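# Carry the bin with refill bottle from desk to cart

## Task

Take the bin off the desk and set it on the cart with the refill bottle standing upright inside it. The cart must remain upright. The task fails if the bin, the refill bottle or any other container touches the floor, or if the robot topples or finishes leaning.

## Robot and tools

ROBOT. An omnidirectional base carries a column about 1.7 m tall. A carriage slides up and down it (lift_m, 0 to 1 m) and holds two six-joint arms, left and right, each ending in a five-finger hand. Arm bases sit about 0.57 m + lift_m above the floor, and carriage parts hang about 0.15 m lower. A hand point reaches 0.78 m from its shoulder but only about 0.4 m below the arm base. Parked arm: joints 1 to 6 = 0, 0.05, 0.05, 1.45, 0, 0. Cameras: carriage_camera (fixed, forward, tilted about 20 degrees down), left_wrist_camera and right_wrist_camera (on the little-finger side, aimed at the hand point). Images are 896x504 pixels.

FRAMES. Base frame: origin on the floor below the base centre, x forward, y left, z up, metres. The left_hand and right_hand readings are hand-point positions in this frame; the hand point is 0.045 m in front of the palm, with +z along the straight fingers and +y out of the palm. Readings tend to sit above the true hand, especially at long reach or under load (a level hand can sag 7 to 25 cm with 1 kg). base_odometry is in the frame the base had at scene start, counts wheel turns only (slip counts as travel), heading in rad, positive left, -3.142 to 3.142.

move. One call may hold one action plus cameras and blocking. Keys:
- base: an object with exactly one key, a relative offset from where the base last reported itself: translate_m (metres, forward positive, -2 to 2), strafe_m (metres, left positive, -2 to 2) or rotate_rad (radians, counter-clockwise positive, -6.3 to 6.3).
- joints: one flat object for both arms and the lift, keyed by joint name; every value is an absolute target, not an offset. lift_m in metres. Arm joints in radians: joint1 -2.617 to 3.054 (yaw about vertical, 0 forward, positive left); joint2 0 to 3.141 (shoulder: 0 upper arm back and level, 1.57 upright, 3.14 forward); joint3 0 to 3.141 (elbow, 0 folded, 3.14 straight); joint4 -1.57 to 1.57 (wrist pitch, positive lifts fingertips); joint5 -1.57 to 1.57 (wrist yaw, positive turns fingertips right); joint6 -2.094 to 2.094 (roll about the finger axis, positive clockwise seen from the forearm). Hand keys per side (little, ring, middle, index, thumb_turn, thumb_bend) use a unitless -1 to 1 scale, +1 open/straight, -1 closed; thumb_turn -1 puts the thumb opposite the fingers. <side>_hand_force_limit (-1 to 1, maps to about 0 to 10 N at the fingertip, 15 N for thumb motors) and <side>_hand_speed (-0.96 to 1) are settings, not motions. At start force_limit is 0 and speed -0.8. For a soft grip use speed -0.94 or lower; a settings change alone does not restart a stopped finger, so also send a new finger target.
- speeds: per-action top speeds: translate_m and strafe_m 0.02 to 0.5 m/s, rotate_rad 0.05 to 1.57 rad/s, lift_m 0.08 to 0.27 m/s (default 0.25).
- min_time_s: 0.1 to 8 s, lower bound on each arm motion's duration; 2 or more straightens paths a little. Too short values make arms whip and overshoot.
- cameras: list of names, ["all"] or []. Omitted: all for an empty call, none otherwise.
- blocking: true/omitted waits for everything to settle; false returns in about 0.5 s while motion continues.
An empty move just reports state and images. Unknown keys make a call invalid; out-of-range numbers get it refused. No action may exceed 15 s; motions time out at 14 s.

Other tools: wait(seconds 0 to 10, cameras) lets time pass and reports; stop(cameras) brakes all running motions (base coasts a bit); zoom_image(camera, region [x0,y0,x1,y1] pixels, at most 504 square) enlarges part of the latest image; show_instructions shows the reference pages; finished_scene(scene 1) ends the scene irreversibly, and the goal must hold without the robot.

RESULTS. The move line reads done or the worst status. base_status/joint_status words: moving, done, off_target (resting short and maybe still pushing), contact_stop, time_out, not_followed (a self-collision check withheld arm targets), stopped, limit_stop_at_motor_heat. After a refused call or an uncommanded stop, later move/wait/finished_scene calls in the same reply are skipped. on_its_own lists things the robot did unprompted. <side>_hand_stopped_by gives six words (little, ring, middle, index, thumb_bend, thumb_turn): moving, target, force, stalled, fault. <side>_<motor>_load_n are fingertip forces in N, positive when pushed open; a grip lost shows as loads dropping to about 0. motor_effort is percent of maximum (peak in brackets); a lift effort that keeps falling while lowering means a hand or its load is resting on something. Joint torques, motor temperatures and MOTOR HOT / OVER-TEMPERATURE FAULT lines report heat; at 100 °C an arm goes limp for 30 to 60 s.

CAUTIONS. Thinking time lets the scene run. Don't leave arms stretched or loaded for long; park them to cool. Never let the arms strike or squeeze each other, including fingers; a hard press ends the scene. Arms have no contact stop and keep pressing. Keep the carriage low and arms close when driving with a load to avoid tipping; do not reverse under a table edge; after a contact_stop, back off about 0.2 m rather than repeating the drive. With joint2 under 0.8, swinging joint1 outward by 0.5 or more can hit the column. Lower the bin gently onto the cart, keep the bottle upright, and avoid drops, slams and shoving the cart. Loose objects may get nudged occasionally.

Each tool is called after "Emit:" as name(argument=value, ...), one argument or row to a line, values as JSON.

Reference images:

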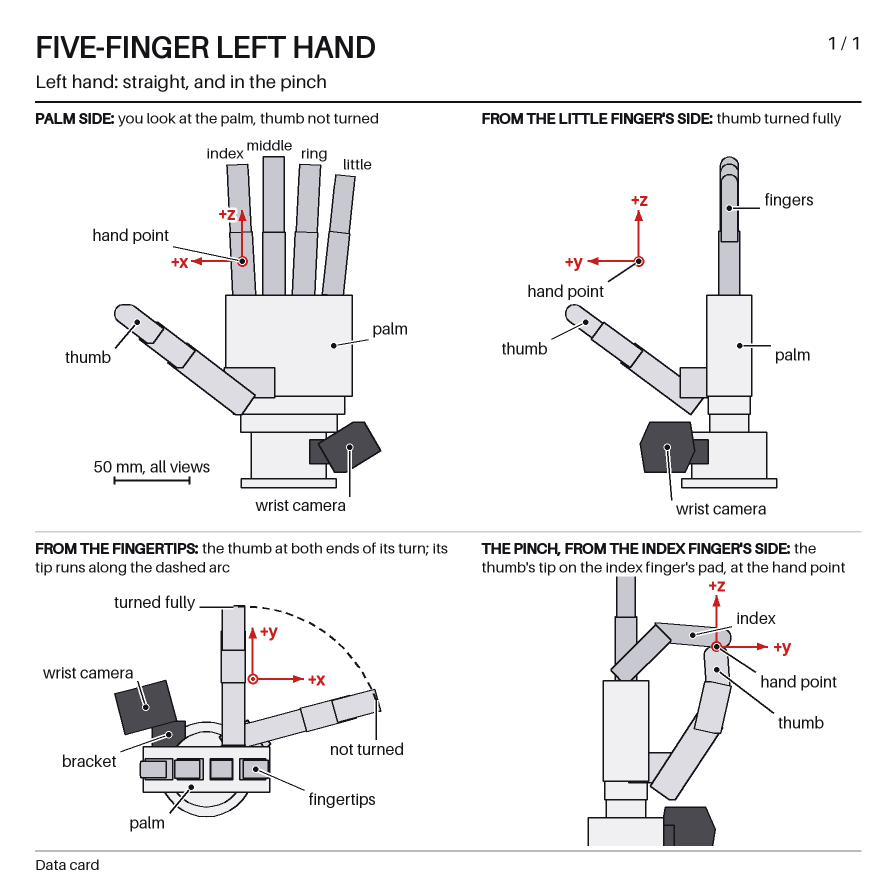

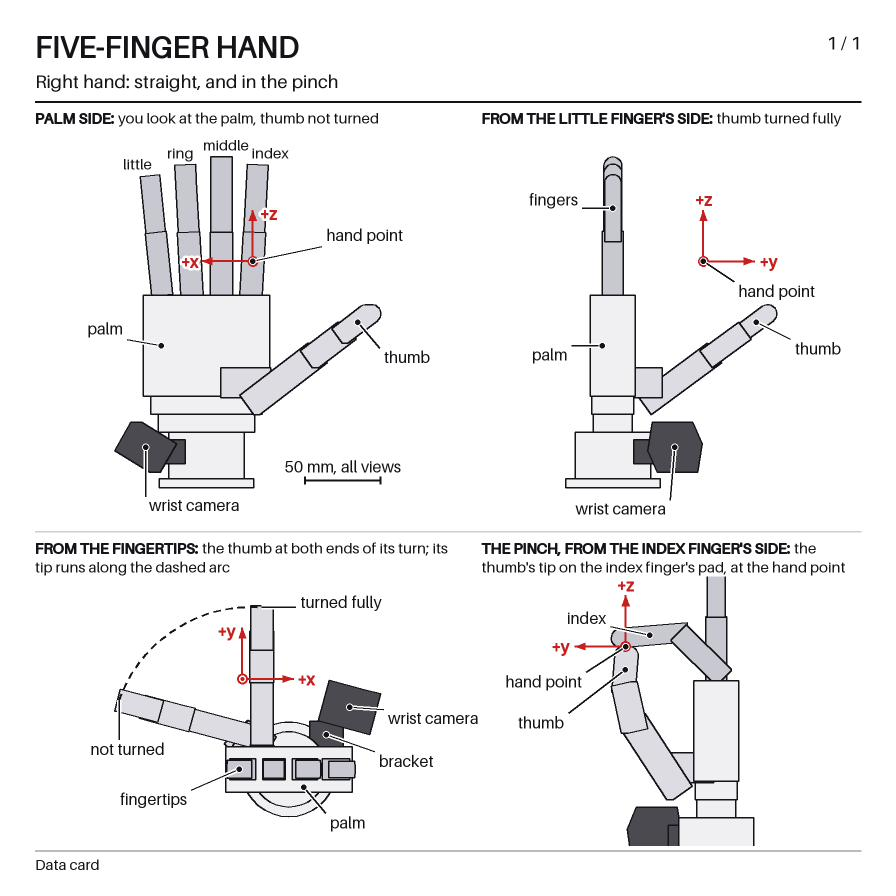

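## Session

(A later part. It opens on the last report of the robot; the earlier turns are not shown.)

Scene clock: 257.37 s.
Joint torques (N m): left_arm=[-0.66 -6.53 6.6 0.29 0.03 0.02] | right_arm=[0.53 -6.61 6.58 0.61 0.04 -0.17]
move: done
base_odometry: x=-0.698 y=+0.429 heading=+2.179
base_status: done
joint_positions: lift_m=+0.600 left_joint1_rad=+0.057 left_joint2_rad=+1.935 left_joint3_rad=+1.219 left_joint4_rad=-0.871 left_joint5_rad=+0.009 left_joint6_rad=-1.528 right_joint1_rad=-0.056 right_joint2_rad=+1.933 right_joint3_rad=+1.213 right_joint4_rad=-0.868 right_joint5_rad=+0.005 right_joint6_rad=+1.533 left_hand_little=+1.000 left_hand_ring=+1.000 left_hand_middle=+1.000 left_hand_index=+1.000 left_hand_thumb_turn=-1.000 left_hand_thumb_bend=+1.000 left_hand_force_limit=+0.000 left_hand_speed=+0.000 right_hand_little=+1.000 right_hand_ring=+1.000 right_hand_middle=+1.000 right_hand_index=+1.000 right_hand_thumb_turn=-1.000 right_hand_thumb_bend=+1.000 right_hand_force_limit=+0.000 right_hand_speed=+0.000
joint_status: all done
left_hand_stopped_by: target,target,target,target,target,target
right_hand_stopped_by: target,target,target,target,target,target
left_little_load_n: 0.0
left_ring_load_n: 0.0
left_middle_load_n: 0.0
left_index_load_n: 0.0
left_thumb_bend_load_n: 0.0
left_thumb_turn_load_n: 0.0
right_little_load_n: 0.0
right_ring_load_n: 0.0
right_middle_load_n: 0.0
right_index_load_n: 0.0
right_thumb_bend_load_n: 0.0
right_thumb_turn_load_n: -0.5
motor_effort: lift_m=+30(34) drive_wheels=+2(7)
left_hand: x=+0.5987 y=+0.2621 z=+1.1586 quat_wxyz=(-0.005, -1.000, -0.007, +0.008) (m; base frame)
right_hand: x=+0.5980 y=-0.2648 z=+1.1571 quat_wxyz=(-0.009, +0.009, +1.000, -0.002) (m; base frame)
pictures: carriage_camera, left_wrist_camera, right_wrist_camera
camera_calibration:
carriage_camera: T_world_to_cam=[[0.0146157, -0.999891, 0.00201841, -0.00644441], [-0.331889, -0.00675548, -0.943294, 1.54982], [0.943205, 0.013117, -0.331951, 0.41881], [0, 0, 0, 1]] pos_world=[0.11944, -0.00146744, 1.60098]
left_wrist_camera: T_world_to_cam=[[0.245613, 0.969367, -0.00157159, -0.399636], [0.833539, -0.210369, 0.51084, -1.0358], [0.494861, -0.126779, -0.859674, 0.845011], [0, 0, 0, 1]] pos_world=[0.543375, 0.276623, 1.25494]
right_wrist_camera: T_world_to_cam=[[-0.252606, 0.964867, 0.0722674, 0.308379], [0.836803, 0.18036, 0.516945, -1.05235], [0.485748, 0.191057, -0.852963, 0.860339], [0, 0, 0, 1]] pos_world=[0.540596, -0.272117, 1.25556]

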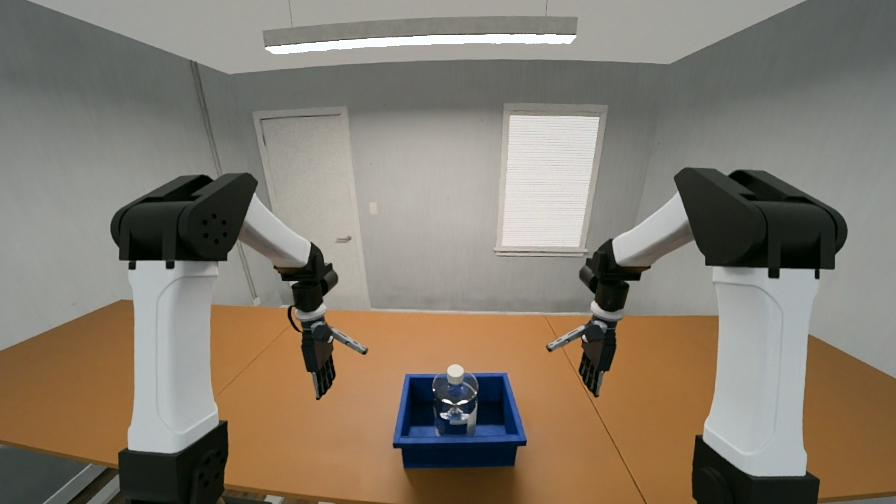

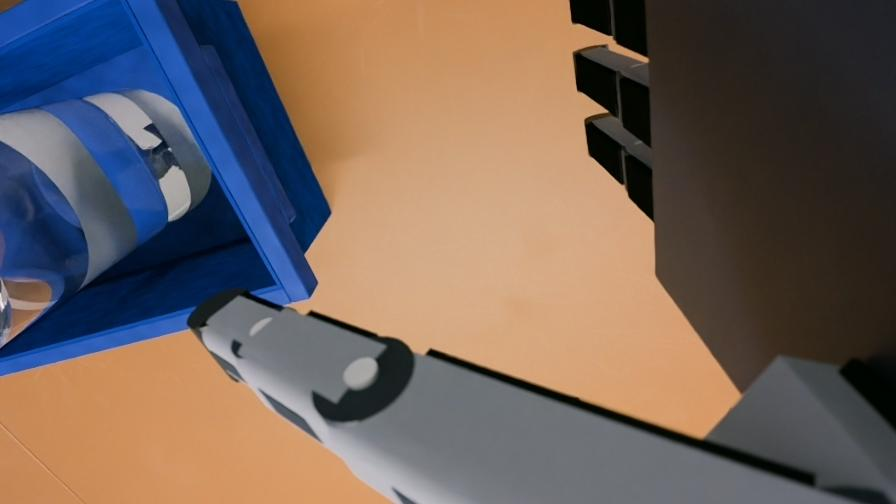

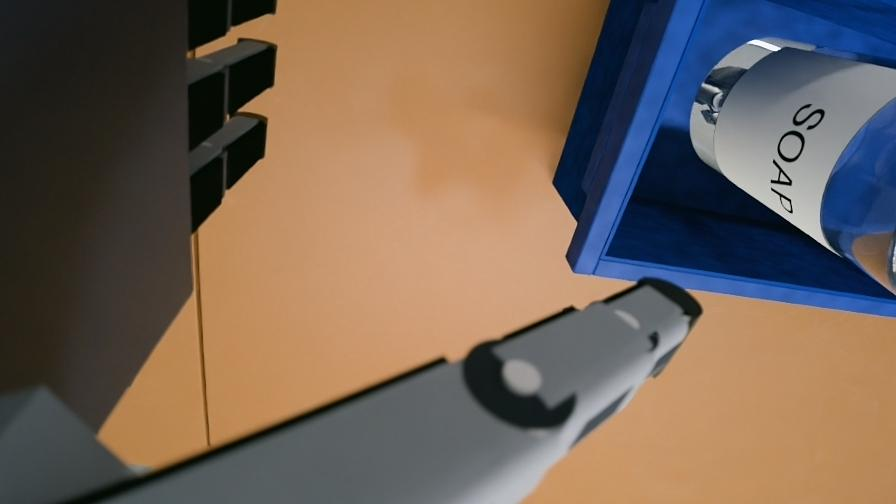

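Emit:
move(
  joints={"left_joint2_rad": 1.988, "left_joint3_rad": 1.2905, "left_joint4_rad": -0.86, "left_joint6_rad": -1.904, "left_joint1_rad": -0.334, "right_joint2_rad": 1.988, "right_joint3_rad": 1.2905, "right_joint4_rad": -0.86, "right_joint6_rad": 1.93, "right_joint1_rad": 0.36},
  min_time_s=2.5,
  cameras=["all"],
)

Scene clock: 293.30 s.
Joint torques (N m): left_arm=[-0.83 -6.72 6.45 0.27 0.02 -0.11] | right_arm=[0.66 -6.69 6.74 0.54 0.02 0.13]
move: done
base_odometry: x=-0.698 y=+0.429 heading=+2.179
base_status: not commanded
joint_positions: lift_m=+0.600 left_joint1_rad=-0.327 left_joint2_rad=+1.968 left_joint3_rad=+1.272 left_joint4_rad=-0.870 left_joint5_rad=+0.009 left_joint6_rad=-1.896 right_joint1_rad=+0.354 right_joint2_rad=+1.966 right_joint3_rad=+1.266 right_joint4_rad=-0.867 right_joint5_rad=+0.005 right_joint6_rad=+1.916 left_hand_little=+1.000 left_hand_ring=+1.000 left_hand_middle=+1.000 left_hand_index=+1.000 left_hand_thumb_turn=-1.000 left_hand_thumb_bend=+1.000 left_hand_force_limit=+0.000 left_hand_speed=+0.000 right_hand_little=+1.000 right_hand_ring=+1.000 right_hand_middle=+1.000 right_hand_index=+1.000 right_hand_thumb_turn=-1.000 right_hand_thumb_bend=+1.000 right_hand_force_limit=+0.000 right_hand_speed=+0.000
joint_status: all done
left_hand_stopped_by: target,target,target,target,target,target
right_hand_stopped_by: target,target,target,target,target,target
left_little_load_n: 0.0
left_ring_load_n: 0.0
left_middle_load_n: 0.0
left_index_load_n: 0.0
left_thumb_bend_load_n: 0.0
left_thumb_turn_load_n: 0.0
right_little_load_n: 0.0
right_ring_load_n: 0.0
right_middle_load_n: 0.0
right_index_load_n: 0.0
right_thumb_bend_load_n: 0.0
right_thumb_turn_load_n: 0.0
motor_effort: lift_m=+31(34) drive_wheels=+2(2)
left_hand: x=+0.5950 y=+0.1302 z=+1.1603 quat_wxyz=(-0.005, -1.000, +0.001, +0.000) (m; base frame)
right_hand: x=+0.5917 y=-0.1243 z=+1.1591 quat_wxyz=(+0.003, -0.004, +1.000, -0.002) (m; base frame)
pictures: carriage_camera, left_wrist_camera, right_wrist_camera
camera_calibration:
carriage_camera: T_world_to_cam=[[0.0146157, -0.999891, 0.00201841, -0.00644441], [-0.331889, -0.00675548, -0.943294, 1.54982], [0.943205, 0.013117, -0.331951, 0.41881], [0, 0, 0, 1]] pos_world=[0.11944, -0.00146744, 1.60098]
left_wrist_camera: T_world_to_cam=[[0.261412, 0.965223, 0.00287542, -0.28485], [0.82094, -0.223901, 0.525287, -1.06883], [0.507663, -0.134956, -0.85092, 0.814877], [0, 0, 0, 1]] pos_world=[0.538223, 0.145605, 1.25565]
right_wrist_camera: T_world_to_cam=[[-0.280169, 0.957602, 0.0671082, 0.192468], [0.819662, 0.202252, 0.535955, -1.08259], [0.499659, 0.205164, -0.841575, 0.818576], [0, 0, 0, 1]] pos_world=[0.532269, -0.133296, 1.25619]

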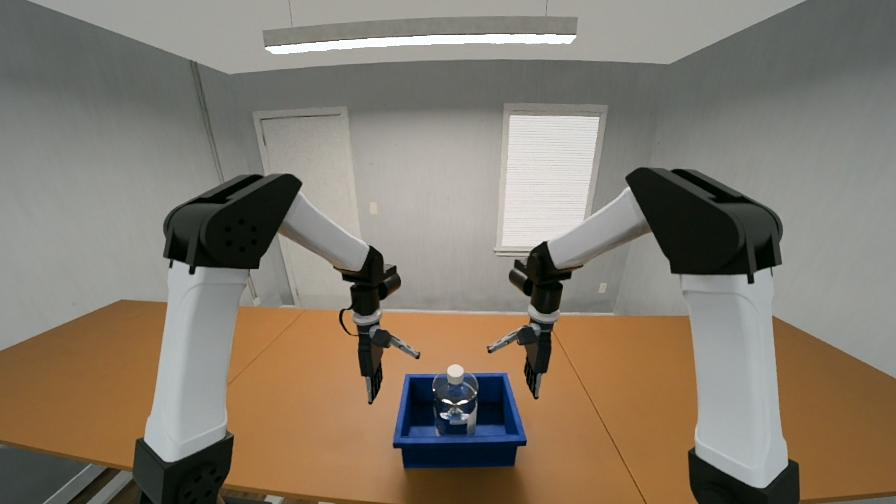

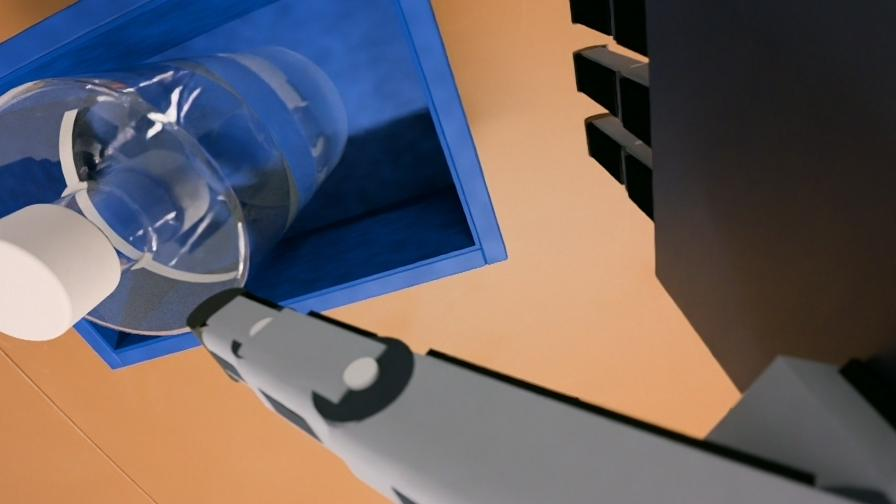

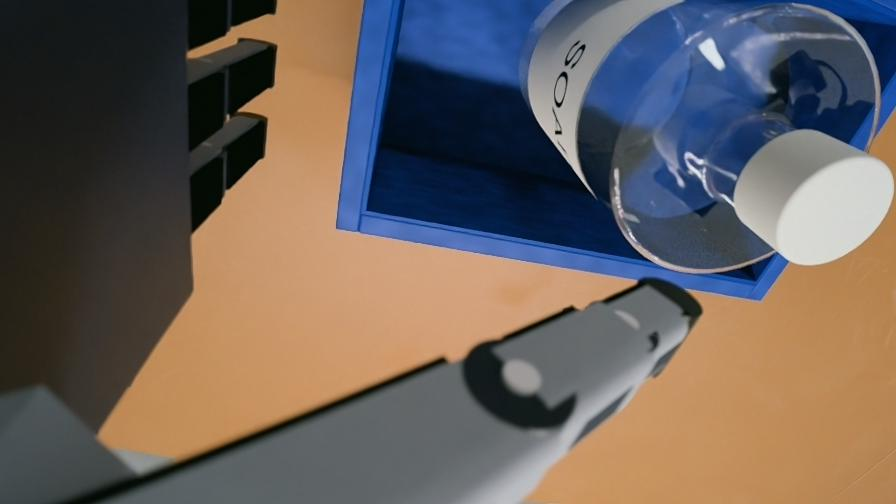

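Emit:
move(
  joints={"lift_m": 0.5, "right_joint1_rad": 0.325, "right_joint6_rad": 1.895, "left_hand_index": 0.5, "left_hand_middle": 0.5, "left_hand_ring": 0.5, "left_hand_little": 0.5, "right_hand_index": 0.5, "right_hand_middle": 0.5, "right_hand_ring": 0.5, "right_hand_little": 0.5},
  speeds={"lift_m": 0.1},
  cameras=["all"],
)

Scene clock: 322.47 s.
Joint torques (N m): left_arm=[-0.7 -7.45 6.12 0.32 0.02 -0.11] | right_arm=[0.14 -3.45 3.63 1.53 0.02 -0.07]
Motor temperatures (°C): left_arm=[27 33 38 26 27 26] | right_arm=[26 33 38 25 26 25]
move: done
base_odometry: x=-0.698 y=+0.429 heading=+2.179
base_status: not commanded
joint_positions: lift_m=+0.500 left_joint1_rad=-0.327 left_joint2_rad=+1.975 left_joint3_rad=+1.277 left_joint4_rad=-0.869 left_joint5_rad=+0.009 left_joint6_rad=-1.897 right_joint1_rad=+0.323 right_joint2_rad=+1.930 right_joint3_rad=+1.310 right_joint4_rad=-0.935 right_joint5_rad=+0.003 right_joint6_rad=+1.900 left_hand_little=+0.500 left_hand_ring=+0.500 left_hand_middle=+0.500 left_hand_index=+0.500 left_hand_thumb_turn=-1.000 left_hand_thumb_bend=+1.000 left_hand_force_limit=+0.000 left_hand_speed=+0.000 right_hand_little=+0.500 right_hand_ring=+0.500 right_hand_middle=+0.499 right_hand_index=+0.500 right_hand_thumb_turn=-1.000 right_hand_thumb_bend=+1.000 right_hand_force_limit=+0.000 right_hand_speed=+0.000
joint_status: all done
left_hand_stopped_by: target,target,target,target,target,target
right_hand_stopped_by: target,target,target,target,target,target
left_little_load_n: 0.0
left_ring_load_n: 0.0
left_middle_load_n: 0.5
left_index_load_n: 0.0
left_thumb_bend_load_n: 0.0
left_thumb_turn_load_n: 0.0
right_little_load_n: 0.0
right_ring_load_n: 0.5
right_middle_load_n: -11.5
right_index_load_n: 0.5
right_thumb_bend_load_n: 0.0
right_thumb_turn_load_n: 0.0
motor_effort: lift_m=+28(35) drive_wheels=+1(2)
left_hand: x=+0.5965 y=+0.1299 z=+1.0595 quat_wxyz=(-0.005, -1.000, +0.001, +0.000) (m; base frame)
right_hand: x=+0.5986 y=-0.1336 z=+1.0821 quat_wxyz=(+0.008, +0.003, +1.000, +0.001) (m; base frame)
pictures: carriage_camera, left_wrist_camera, right_wrist_camera
camera_calibration:
carriage_camera: T_world_to_cam=[[0.0146157, -0.999891, 0.00201841, -0.00624298], [-0.331889, -0.00675548, -0.943294, 1.45568], [0.943205, 0.013117, -0.331951, 0.385681], [0, 0, 0, 1]] pos_world=[0.11944, -0.00146744, 1.50118]
left_wrist_camera: T_world_to_cam=[[0.26, 0.965603, 0.00332098, -0.284279], [0.821395, -0.222975, 0.524969, -1.01723], [0.507652, -0.133764, -0.851115, 0.728333], [0, 0, 0, 1]] pos_world=[0.539722, 0.145108, 1.15485]
right_wrist_camera: T_world_to_cam=[[-0.267023, 0.961151, 0.0699062, 0.198108], [0.816495, 0.18711, 0.546192, -1.05633], [0.511893, 0.202924, -0.834738, 0.73721], [0, 0, 0, 1]] pos_world=[0.538011, -0.14236, 1.17848]

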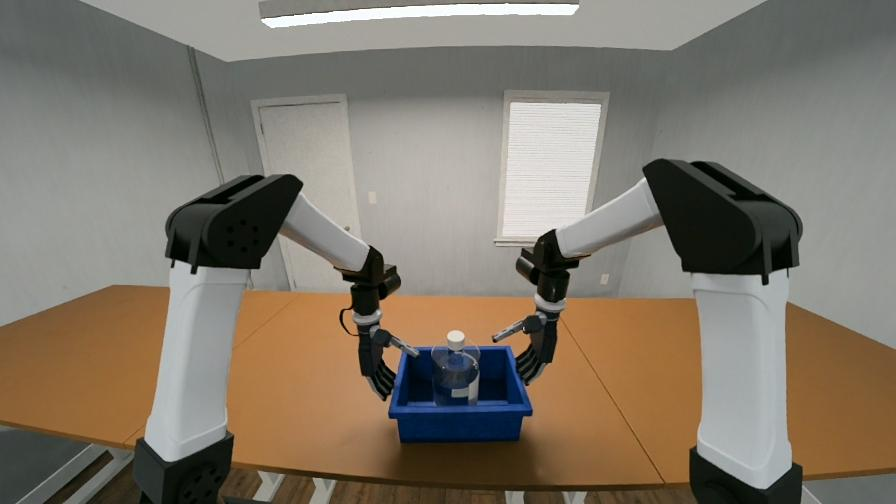

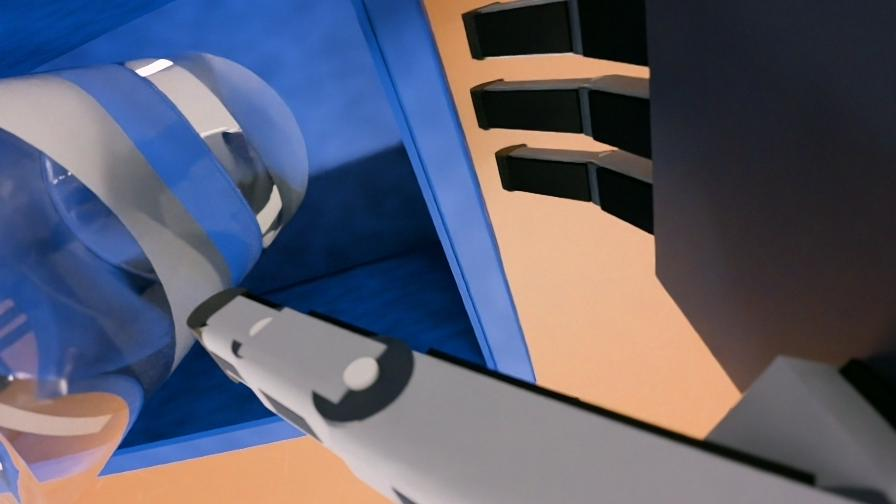

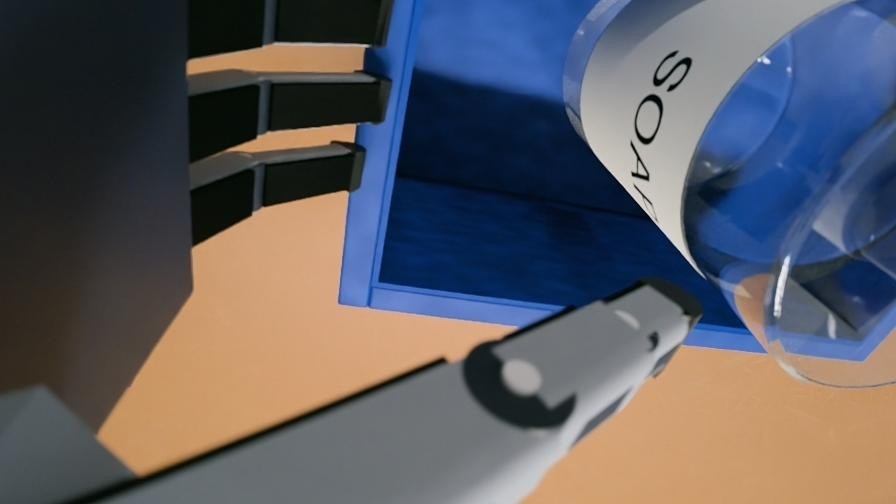

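Emit:
move(
  joints={"lift_m": 0.56, "left_hand_index": 0.95, "left_hand_middle": 0.95, "left_hand_ring": 0.95, "left_hand_little": 0.95},
  speeds={"lift_m": 0.1},
)

Emit:
move(
  joints={"right_hand_index": 0.95, "right_hand_middle": 0.95, "right_hand_ring": 0.95, "right_hand_little": 0.95},
  cameras=["all"],
)

Scene clock: 330.67 s.
Joint torques (N m): left_arm=[-0.65 -7.61 5.83 0.27 0.02 -0.13] | right_arm=[0.05 -7.24 3.97 0.71 0.07 -0.11]
move: done
base_odometry: x=-0.698 y=+0.429 heading=+2.179
base_status: not commanded
joint_positions: lift_m=+0.560 left_joint1_rad=-0.327 left_joint2_rad=+1.977 left_joint3_rad=+1.279 left_joint4_rad=-0.869 left_joint5_rad=+0.009 left_joint6_rad=-1.897 right_joint1_rad=+0.323 right_joint2_rad=+1.971 right_joint3_rad=+1.304 right_joint4_rad=-0.871 right_joint5_rad=+0.001 right_joint6_rad=+1.900 left_hand_little=+0.950 left_hand_ring=+0.950 left_hand_middle=+0.950 left_hand_index=+0.950 left_hand_thumb_turn=-1.000 left_hand_thumb_bend=+1.000 left_hand_force_limit=+0.000 left_hand_speed=+0.000 right_hand_little=+0.500 right_hand_ring=+0.500 right_hand_middle=+0.500 right_hand_index=+0.500 right_hand_thumb_turn=-1.000 right_hand_thumb_bend=+1.000 right_hand_force_limit=+0.000 right_hand_speed=+0.000
joint_status: all done
left_hand_stopped_by: target,target,target,target,target,target
right_hand_stopped_by: target,target,target,target,target,target
left_little_load_n: 0.0
left_ring_load_n: 0.0
left_middle_load_n: 0.0
left_index_load_n: 0.0
left_thumb_bend_load_n: 0.0
left_thumb_turn_load_n: 0.0
right_little_load_n: 0.5
right_ring_load_n: 0.0
right_middle_load_n: 0.0
right_index_load_n: 0.0
right_thumb_bend_load_n: 0.0
right_thumb_turn_load_n: 0.0
motor_effort: lift_m=+31(36) drive_wheels=+1(1)
left_hand: x=+0.5971 y=+0.1297 z=+1.1191 quat_wxyz=(-0.005, -1.000, +0.001, +0.000) (m; base frame)
right_hand: x=+0.6077 y=-0.1302 z=+1.1280 quat_wxyz=(+0.016, +0.003, +1.000, +0.005) (m; base frame)
pictures: none

Scene clock: 331.30 s.
Joint torques (N m): left_arm=[-0.68 -7.5 5.85 0.25 0.08 -0.19] | right_arm=[0.27 -7.34 4 0.69 0.03 -0.12]
move: done
base_odometry: x=-0.698 y=+0.429 heading=+2.179
base_status: not commanded
joint_positions: lift_m=+0.560 left_joint1_rad=-0.327 left_joint2_rad=+1.977 left_joint3_rad=+1.279 left_joint4_rad=-0.869 left_joint5_rad=+0.009 left_joint6_rad=-1.897 right_joint1_rad=+0.323 right_joint2_rad=+1.971 right_joint3_rad=+1.304 right_joint4_rad=-0.871 right_joint5_rad=+0.001 right_joint6_rad=+1.900 left_hand_little=+0.950 left_hand_ring=+0.950 left_hand_middle=+0.950 left_hand_index=+0.950 left_hand_thumb_turn=-1.000 left_hand_thumb_bend=+1.000 left_hand_force_limit=+0.000 left_hand_speed=+0.000 right_hand_little=+0.950 right_hand_ring=+0.950 right_hand_middle=+0.950 right_hand_index=+0.950 right_hand_thumb_turn=-1.000 right_hand_thumb_bend=+1.000 right_hand_force_limit=+0.000 right_hand_speed=+0.000
joint_status: all done
left_hand_stopped_by: target,target,target,target,target,target
right_hand_stopped_by: target,target,target,target,target,target
left_little_load_n: 0.0
left_ring_load_n: 0.0
left_middle_load_n: 0.0
left_index_load_n: 0.0
left_thumb_bend_load_n: 0.0
left_thumb_turn_load_n: 0.0
right_little_load_n: 0.0
right_ring_load_n: 0.0
right_middle_load_n: 0.0
right_index_load_n: 0.5
right_thumb_bend_load_n: 0.0
right_thumb_turn_load_n: 0.0
motor_effort: lift_m=+30(33) drive_wheels=+1(1)
left_hand: x=+0.5971 y=+0.1297 z=+1.1191 quat_wxyz=(-0.005, -1.000, +0.001, +0.000) (m; base frame)
right_hand: x=+0.6078 y=-0.1302 z=+1.1281 quat_wxyz=(+0.016, +0.003, +1.000, +0.005) (m; base frame)
pictures: carriage_camera, left_wrist_camera, right_wrist_camera
camera_calibration:
carriage_camera: T_world_to_cam=[[0.0146157, -0.999891, 0.00201841, -0.00636368], [-0.331889, -0.00675548, -0.943294, 1.51209], [0.943205, 0.013117, -0.331951, 0.405532], [0, 0, 0, 1]] pos_world=[0.11944, -0.00146744, 1.56098]
left_wrist_camera: T_world_to_cam=[[0.259972, 0.965611, 0.00328169, -0.284449], [0.821217, -0.222882, 0.525287, -1.04931], [0.507954, -0.133865, -0.850919, 0.778491], [0, 0, 0, 1]] pos_world=[0.540222, 0.145008, 1.21455]
right_wrist_camera: T_world_to_cam=[[-0.268133, 0.960636, 0.0726909, 0.191484], [0.808029, 0.183166, 0.559946, -1.10053], [0.52459, 0.208876, -0.825334, 0.752603], [0, 0, 0, 1]] pos_world=[0.545794, -0.139568, 1.22347]

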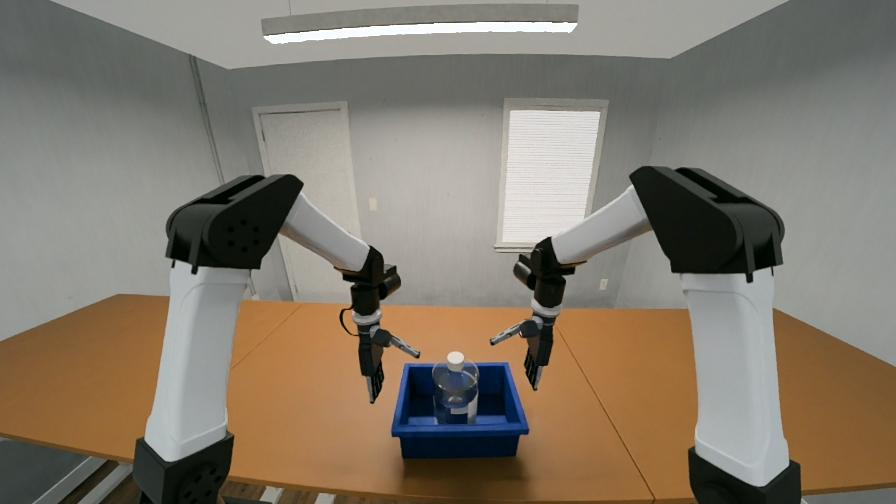

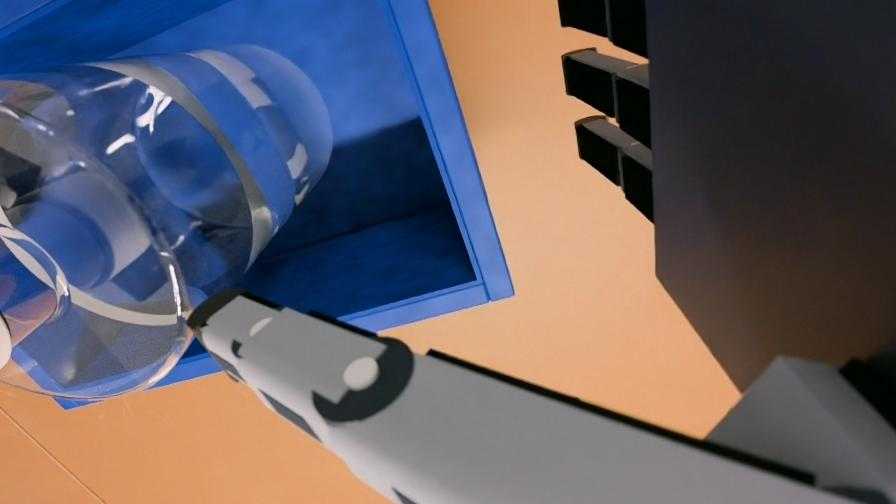

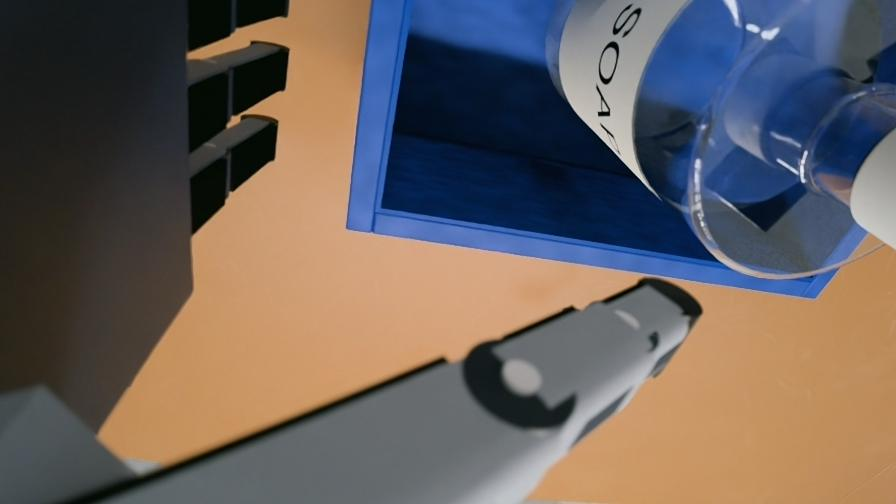

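Emit:
move(
  joints={"right_joint1_rad": 0.295, "right_joint6_rad": 1.865, "right_joint3_rad": 1.2655},
)

Emit:
move(
  joints={"lift_m": 0.471},
  speeds={"lift_m": 0.08},
  cameras=["all"],
)

Scene clock: 363.83 s.
Joint torques (N m): left_arm=[-0.61 -7.62 5.91 0.24 0.05 -0.12] | right_arm=[-0.46 -7.28 3.74 0.63 0.03 -0.24]
move: done
base_odometry: x=-0.698 y=+0.429 heading=+2.179
base_status: not commanded
joint_positions: lift_m=+0.560 left_joint1_rad=-0.327 left_joint2_rad=+1.977 left_joint3_rad=+1.279 left_joint4_rad=-0.869 left_joint5_rad=+0.009 left_joint6_rad=-1.897 right_joint1_rad=+0.298 right_joint2_rad=+1.971 right_joint3_rad=+1.280 right_joint4_rad=-0.867 right_joint5_rad=+0.001 right_joint6_rad=+1.879 left_hand_little=+0.950 left_hand_ring=+0.950 left_hand_middle=+0.950 left_hand_index=+0.950 left_hand_thumb_turn=-1.000 left_hand_thumb_bend=+1.000 left_hand_force_limit=+0.000 left_hand_speed=+0.000 right_hand_little=+0.950 right_hand_ring=+0.950 right_hand_middle=+0.950 right_hand_index=+0.950 right_hand_thumb_turn=-1.000 right_hand_thumb_bend=+1.000 right_hand_force_limit=+0.000 right_hand_speed=+0.000
joint_status: all done
left_hand_stopped_by: target,target,target,target,target,target
right_hand_stopped_by: target,target,target,target,target,target
left_little_load_n: 0.0
left_ring_load_n: 0.0
left_middle_load_n: 0.0
left_index_load_n: 0.0
left_thumb_bend_load_n: 0.0
left_thumb_turn_load_n: 0.0
right_little_load_n: 0.0
right_ring_load_n: 0.0
right_middle_load_n: 0.0
right_index_load_n: 0.0
right_thumb_bend_load_n: 0.0
right_thumb_turn_load_n: 0.0
motor_effort: lift_m=+30(31) drive_wheels=+1(1)
left_hand: x=+0.5971 y=+0.1297 z=+1.1191 quat_wxyz=(-0.005, -1.000, +0.001, +0.000) (m; base frame)
right_hand: x=+0.6032 y=-0.1410 z=+1.1215 quat_wxyz=(+0.007, +0.005, +1.000, +0.001) (m; base frame)
pictures: none

Scene clock: 365.30 s.
Joint torques (N m): left_arm=[-0.58 -7.76 5.96 0.29 0.01 -0.18] | right_arm=[-0.47 -7.41 3.9 0.64 0.07 -0.2]
move: done
base_odometry: x=-0.698 y=+0.429 heading=+2.179
base_status: not commanded
joint_positions: lift_m=+0.471 left_joint1_rad=-0.327 left_joint2_rad=+1.978 left_joint3_rad=+1.280 left_joint4_rad=-0.868 left_joint5_rad=+0.009 left_joint6_rad=-1.897 right_joint1_rad=+0.298 right_joint2_rad=+1.973 right_joint3_rad=+1.280 right_joint4_rad=-0.866 right_joint5_rad=+0.001 right_joint6_rad=+1.878 left_hand_little=+0.950 left_hand_ring=+0.950 left_hand_middle=+0.950 left_hand_index=+0.950 left_hand_thumb_turn=-1.000 left_hand_thumb_bend=+1.000 left_hand_force_limit=+0.000 left_hand_speed=+0.000 right_hand_little=+0.950 right_hand_ring=+0.950 right_hand_middle=+0.950 right_hand_index=+0.950 right_hand_thumb_turn=-1.000 right_hand_thumb_bend=+1.000 right_hand_force_limit=+0.000 right_hand_speed=+0.000
joint_status: all done
left_hand_stopped_by: target,target,target,target,target,target
right_hand_stopped_by: target,target,target,target,target,target
left_little_load_n: 0.0
left_ring_load_n: 0.0
left_middle_load_n: 0.0
left_index_load_n: 0.0
left_thumb_bend_load_n: 0.0
left_thumb_turn_load_n: 0.0
right_little_load_n: 0.0
right_ring_load_n: 0.0
right_middle_load_n: 0.0
right_index_load_n: 0.0
right_thumb_bend_load_n: 0.0
right_thumb_turn_load_n: 0.0
motor_effort: lift_m=+33(34) drive_wheels=+1(1)
left_hand: x=+0.5975 y=+0.1296 z=+1.0301 quat_wxyz=(-0.005, -1.000, +0.001, -0.001) (m; base frame)
right_hand: x=+0.6032 y=-0.1409 z=+1.0317 quat_wxyz=(+0.006, +0.004, +1.000, +0.001) (m; base frame)
pictures: carriage_camera, left_wrist_camera, right_wrist_camera
camera_calibration:
carriage_camera: T_world_to_cam=[[0.0146157, -0.999891, 0.00201841, -0.00618384], [-0.331889, -0.00675548, -0.943294, 1.42805], [0.943205, 0.013117, -0.331951, 0.375955], [0, 0, 0, 1]] pos_world=[0.11944, -0.00146744, 1.47188]
left_wrist_camera: T_world_to_cam=[[0.259967, 0.965612, 0.00321479, -0.28406], [0.820657, -0.222693, 0.526241, -1.00358], [0.50886, -0.134167, -0.850329, 0.701398], [0, 0, 0, 1]] pos_world=[0.540525, 0.144907, 1.12546]
right_wrist_camera: T_world_to_cam=[[-0.264558, 0.961722, 0.0714136, 0.206888], [0.819165, 0.185029, 0.542893, -1.02962], [0.508898, 0.202126, -0.83676, 0.698051], [0, 0, 0, 1]] pos_world=[0.542924, -0.149554, 1.1283]

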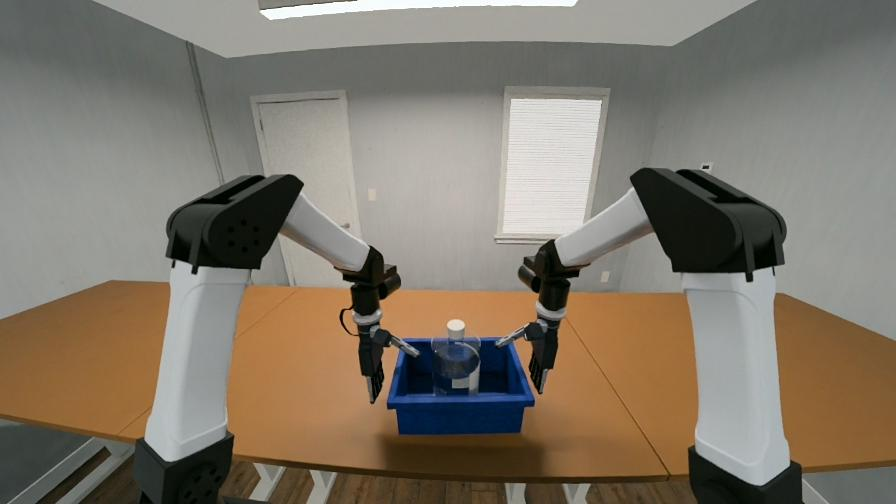

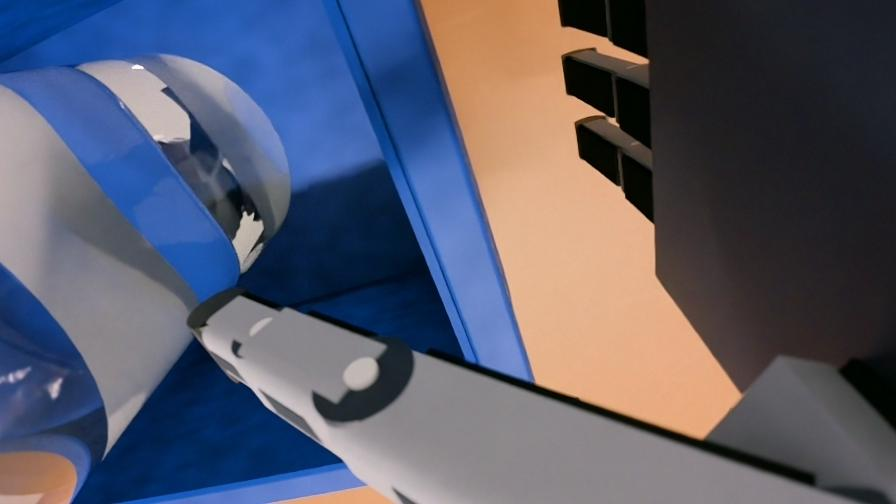

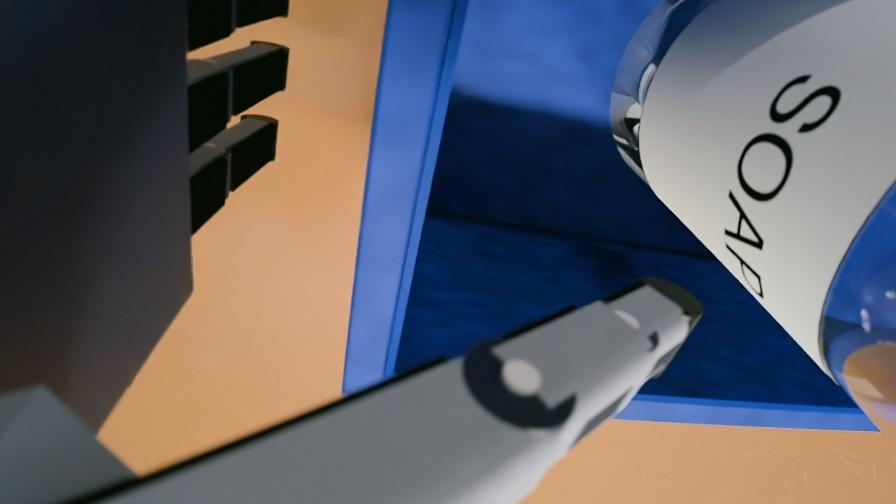

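Emit:
move(
  joints={"right_joint1_rad": 0.257, "right_joint6_rad": 1.828, "left_joint1_rad": -0.325},
)

Emit:
move(
  joints={"left_hand_index": 0.5, "left_hand_middle": 0.5, "left_hand_ring": 0.5, "left_hand_little": 0.5, "right_hand_index": 0.5, "right_hand_middle": 0.5, "right_hand_ring": 0.5, "right_hand_little": 0.5},
  cameras=["all"],
)

Scene clock: 377.07 s.
Joint torques (N m): left_arm=[0.5 -7.58 5.93 0.26 -0.01 -0.14] | right_arm=[-0.38 -7.21 3.85 0.64 0.09 -0.25]
move: done
base_odometry: x=-0.698 y=+0.429 heading=+2.179
base_status: not commanded
joint_positions: lift_m=+0.471 left_joint1_rad=-0.327 left_joint2_rad=+1.978 left_joint3_rad=+1.280 left_joint4_rad=-0.868 left_joint5_rad=+0.009 left_joint6_rad=-1.897 right_joint1_rad=+0.258 right_joint2_rad=+1.973 right_joint3_rad=+1.280 right_joint4_rad=-0.866 right_joint5_rad=+0.001 right_joint6_rad=+1.842 left_hand_little=+0.950 left_hand_ring=+0.950 left_hand_middle=+0.950 left_hand_index=+0.950 left_hand_thumb_turn=-1.000 left_hand_thumb_bend=+1.000 left_hand_force_limit=+0.000 left_hand_speed=+0.000 right_hand_little=+0.950 right_hand_ring=+0.950 right_hand_middle=+0.950 right_hand_index=+0.950 right_hand_thumb_turn=-1.000 right_hand_thumb_bend=+1.000 right_hand_force_limit=+0.000 right_hand_speed=+0.000
joint_status: all done
left_hand_stopped_by: target,target,target,target,target,target
right_hand_stopped_by: target,target,target,target,target,target
left_little_load_n: 0.0
left_ring_load_n: 0.0
left_middle_load_n: 0.0
left_index_load_n: 0.0
left_thumb_bend_load_n: 0.0
left_thumb_turn_load_n: 0.0
right_little_load_n: 0.0
right_ring_load_n: 0.0
right_middle_load_n: 0.0
right_index_load_n: 0.0
right_thumb_bend_load_n: -0.5
right_thumb_turn_load_n: 0.0
motor_effort: lift_m=+31(34) drive_wheels=+1(2)
left_hand: x=+0.5975 y=+0.1296 z=+1.0301 quat_wxyz=(-0.005, -1.000, +0.001, -0.001) (m; base frame)
right_hand: x=+0.6073 y=-0.1546 z=+1.0317 quat_wxyz=(+0.006, +0.007, +1.000, +0.001) (m; base frame)
pictures: none

Scene clock: 377.70 s.
Joint torques (N m): left_arm=[0.29 -7.72 5.72 0.31 0.05 -0.13] | right_arm=[-0.21 -7.5 3.67 0.6 0.01 -0.18]
move: done
base_odometry: x=-0.698 y=+0.429 heading=+2.179
base_status: not commanded
joint_positions: lift_m=+0.471 left_joint1_rad=-0.327 left_joint2_rad=+1.978 left_joint3_rad=+1.280 left_joint4_rad=-0.868 left_joint5_rad=+0.008 left_joint6_rad=-1.898 right_joint1_rad=+0.258 right_joint2_rad=+1.973 right_joint3_rad=+1.280 right_joint4_rad=-0.866 right_joint5_rad=+0.001 right_joint6_rad=+1.841 left_hand_little=+0.500 left_hand_ring=+0.500 left_hand_middle=+0.500 left_hand_index=+0.500 left_hand_thumb_turn=-1.000 left_hand_thumb_bend=+1.000 left_hand_force_limit=+0.000 left_hand_speed=+0.000 right_hand_little=+0.500 right_hand_ring=+0.500 right_hand_middle=+0.500 right_hand_index=+0.500 right_hand_thumb_turn=-1.000 right_hand_thumb_bend=+1.000 right_hand_force_limit=+0.000 right_hand_speed=+0.000
joint_status: all done
left_hand_stopped_by: target,target,target,target,target,target
right_hand_stopped_by: target,target,target,target,target,target
left_little_load_n: 0.0
left_ring_load_n: 0.0
left_middle_load_n: 0.0
left_index_load_n: 0.0
left_thumb_bend_load_n: -0.5
left_thumb_turn_load_n: 0.0
right_little_load_n: 0.0
right_ring_load_n: 0.0
right_middle_load_n: 0.0
right_index_load_n: 0.0
right_thumb_bend_load_n: 0.0
right_thumb_turn_load_n: 0.0
motor_effort: lift_m=+34(34) drive_wheels=+1(1)
left_hand: x=+0.5975 y=+0.1296 z=+1.0301 quat_wxyz=(-0.005, -1.000, +0.000, -0.001) (m; base frame)
right_hand: x=+0.6072 y=-0.1546 z=+1.0317 quat_wxyz=(+0.006, +0.006, +1.000, +0.001) (m; base frame)
pictures: carriage_camera, left_wrist_camera, right_wrist_camera
camera_calibration:
carriage_camera: T_world_to_cam=[[0.0146157, -0.999891, 0.00201841, -0.00618384], [-0.331889, -0.00675548, -0.943294, 1.42805], [0.943205, 0.013117, -0.331951, 0.375955], [0, 0, 0, 1]] pos_world=[0.11944, -0.00146744, 1.47188]
left_wrist_camera: T_world_to_cam=[[0.259611, 0.965706, 0.00361506, -0.28436], [0.820657, -0.222588, 0.526285, -1.00372], [0.509042, -0.133663, -0.8503, 0.701144], [0, 0, 0, 1]] pos_world=[0.540625, 0.144908, 1.12546]
right_wrist_camera: T_world_to_cam=[[-0.261285, 0.962631, 0.0712191, 0.219431], [0.819778, 0.182346, 0.542876, -1.03126], [0.509602, 0.200229, -0.836788, 0.698], [0, 0, 0, 1]] pos_world=[0.547037, -0.162944, 1.1283]

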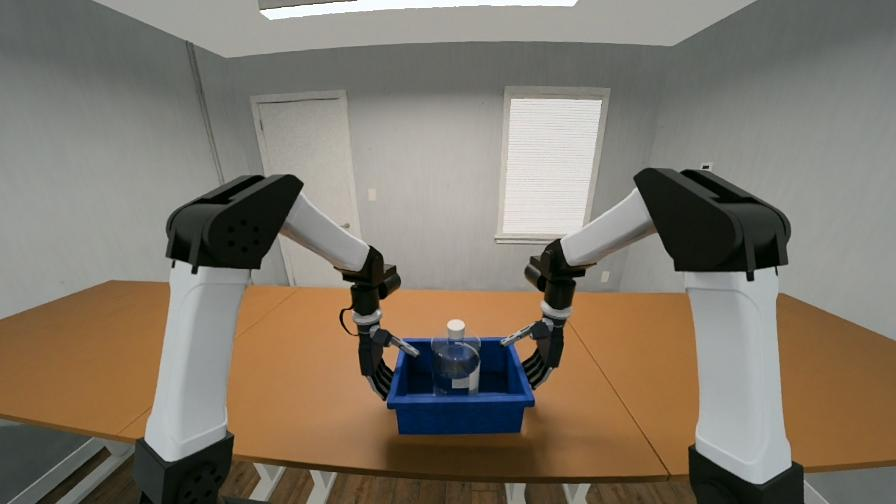

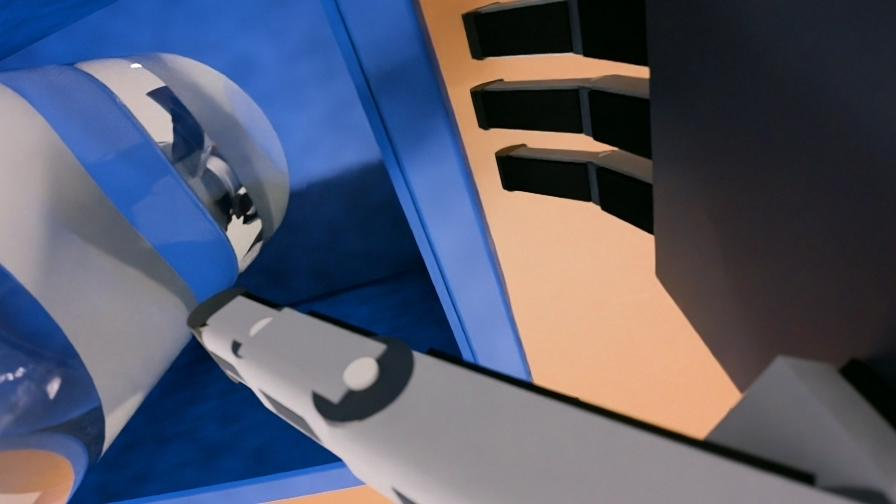

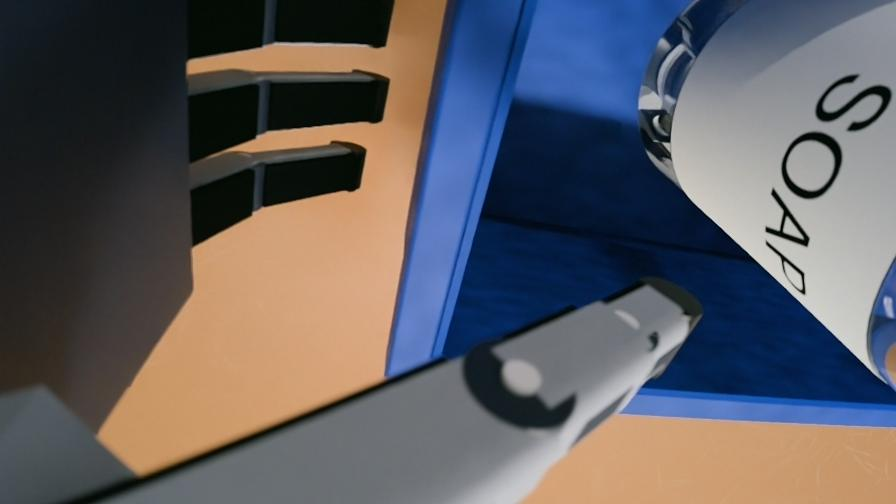

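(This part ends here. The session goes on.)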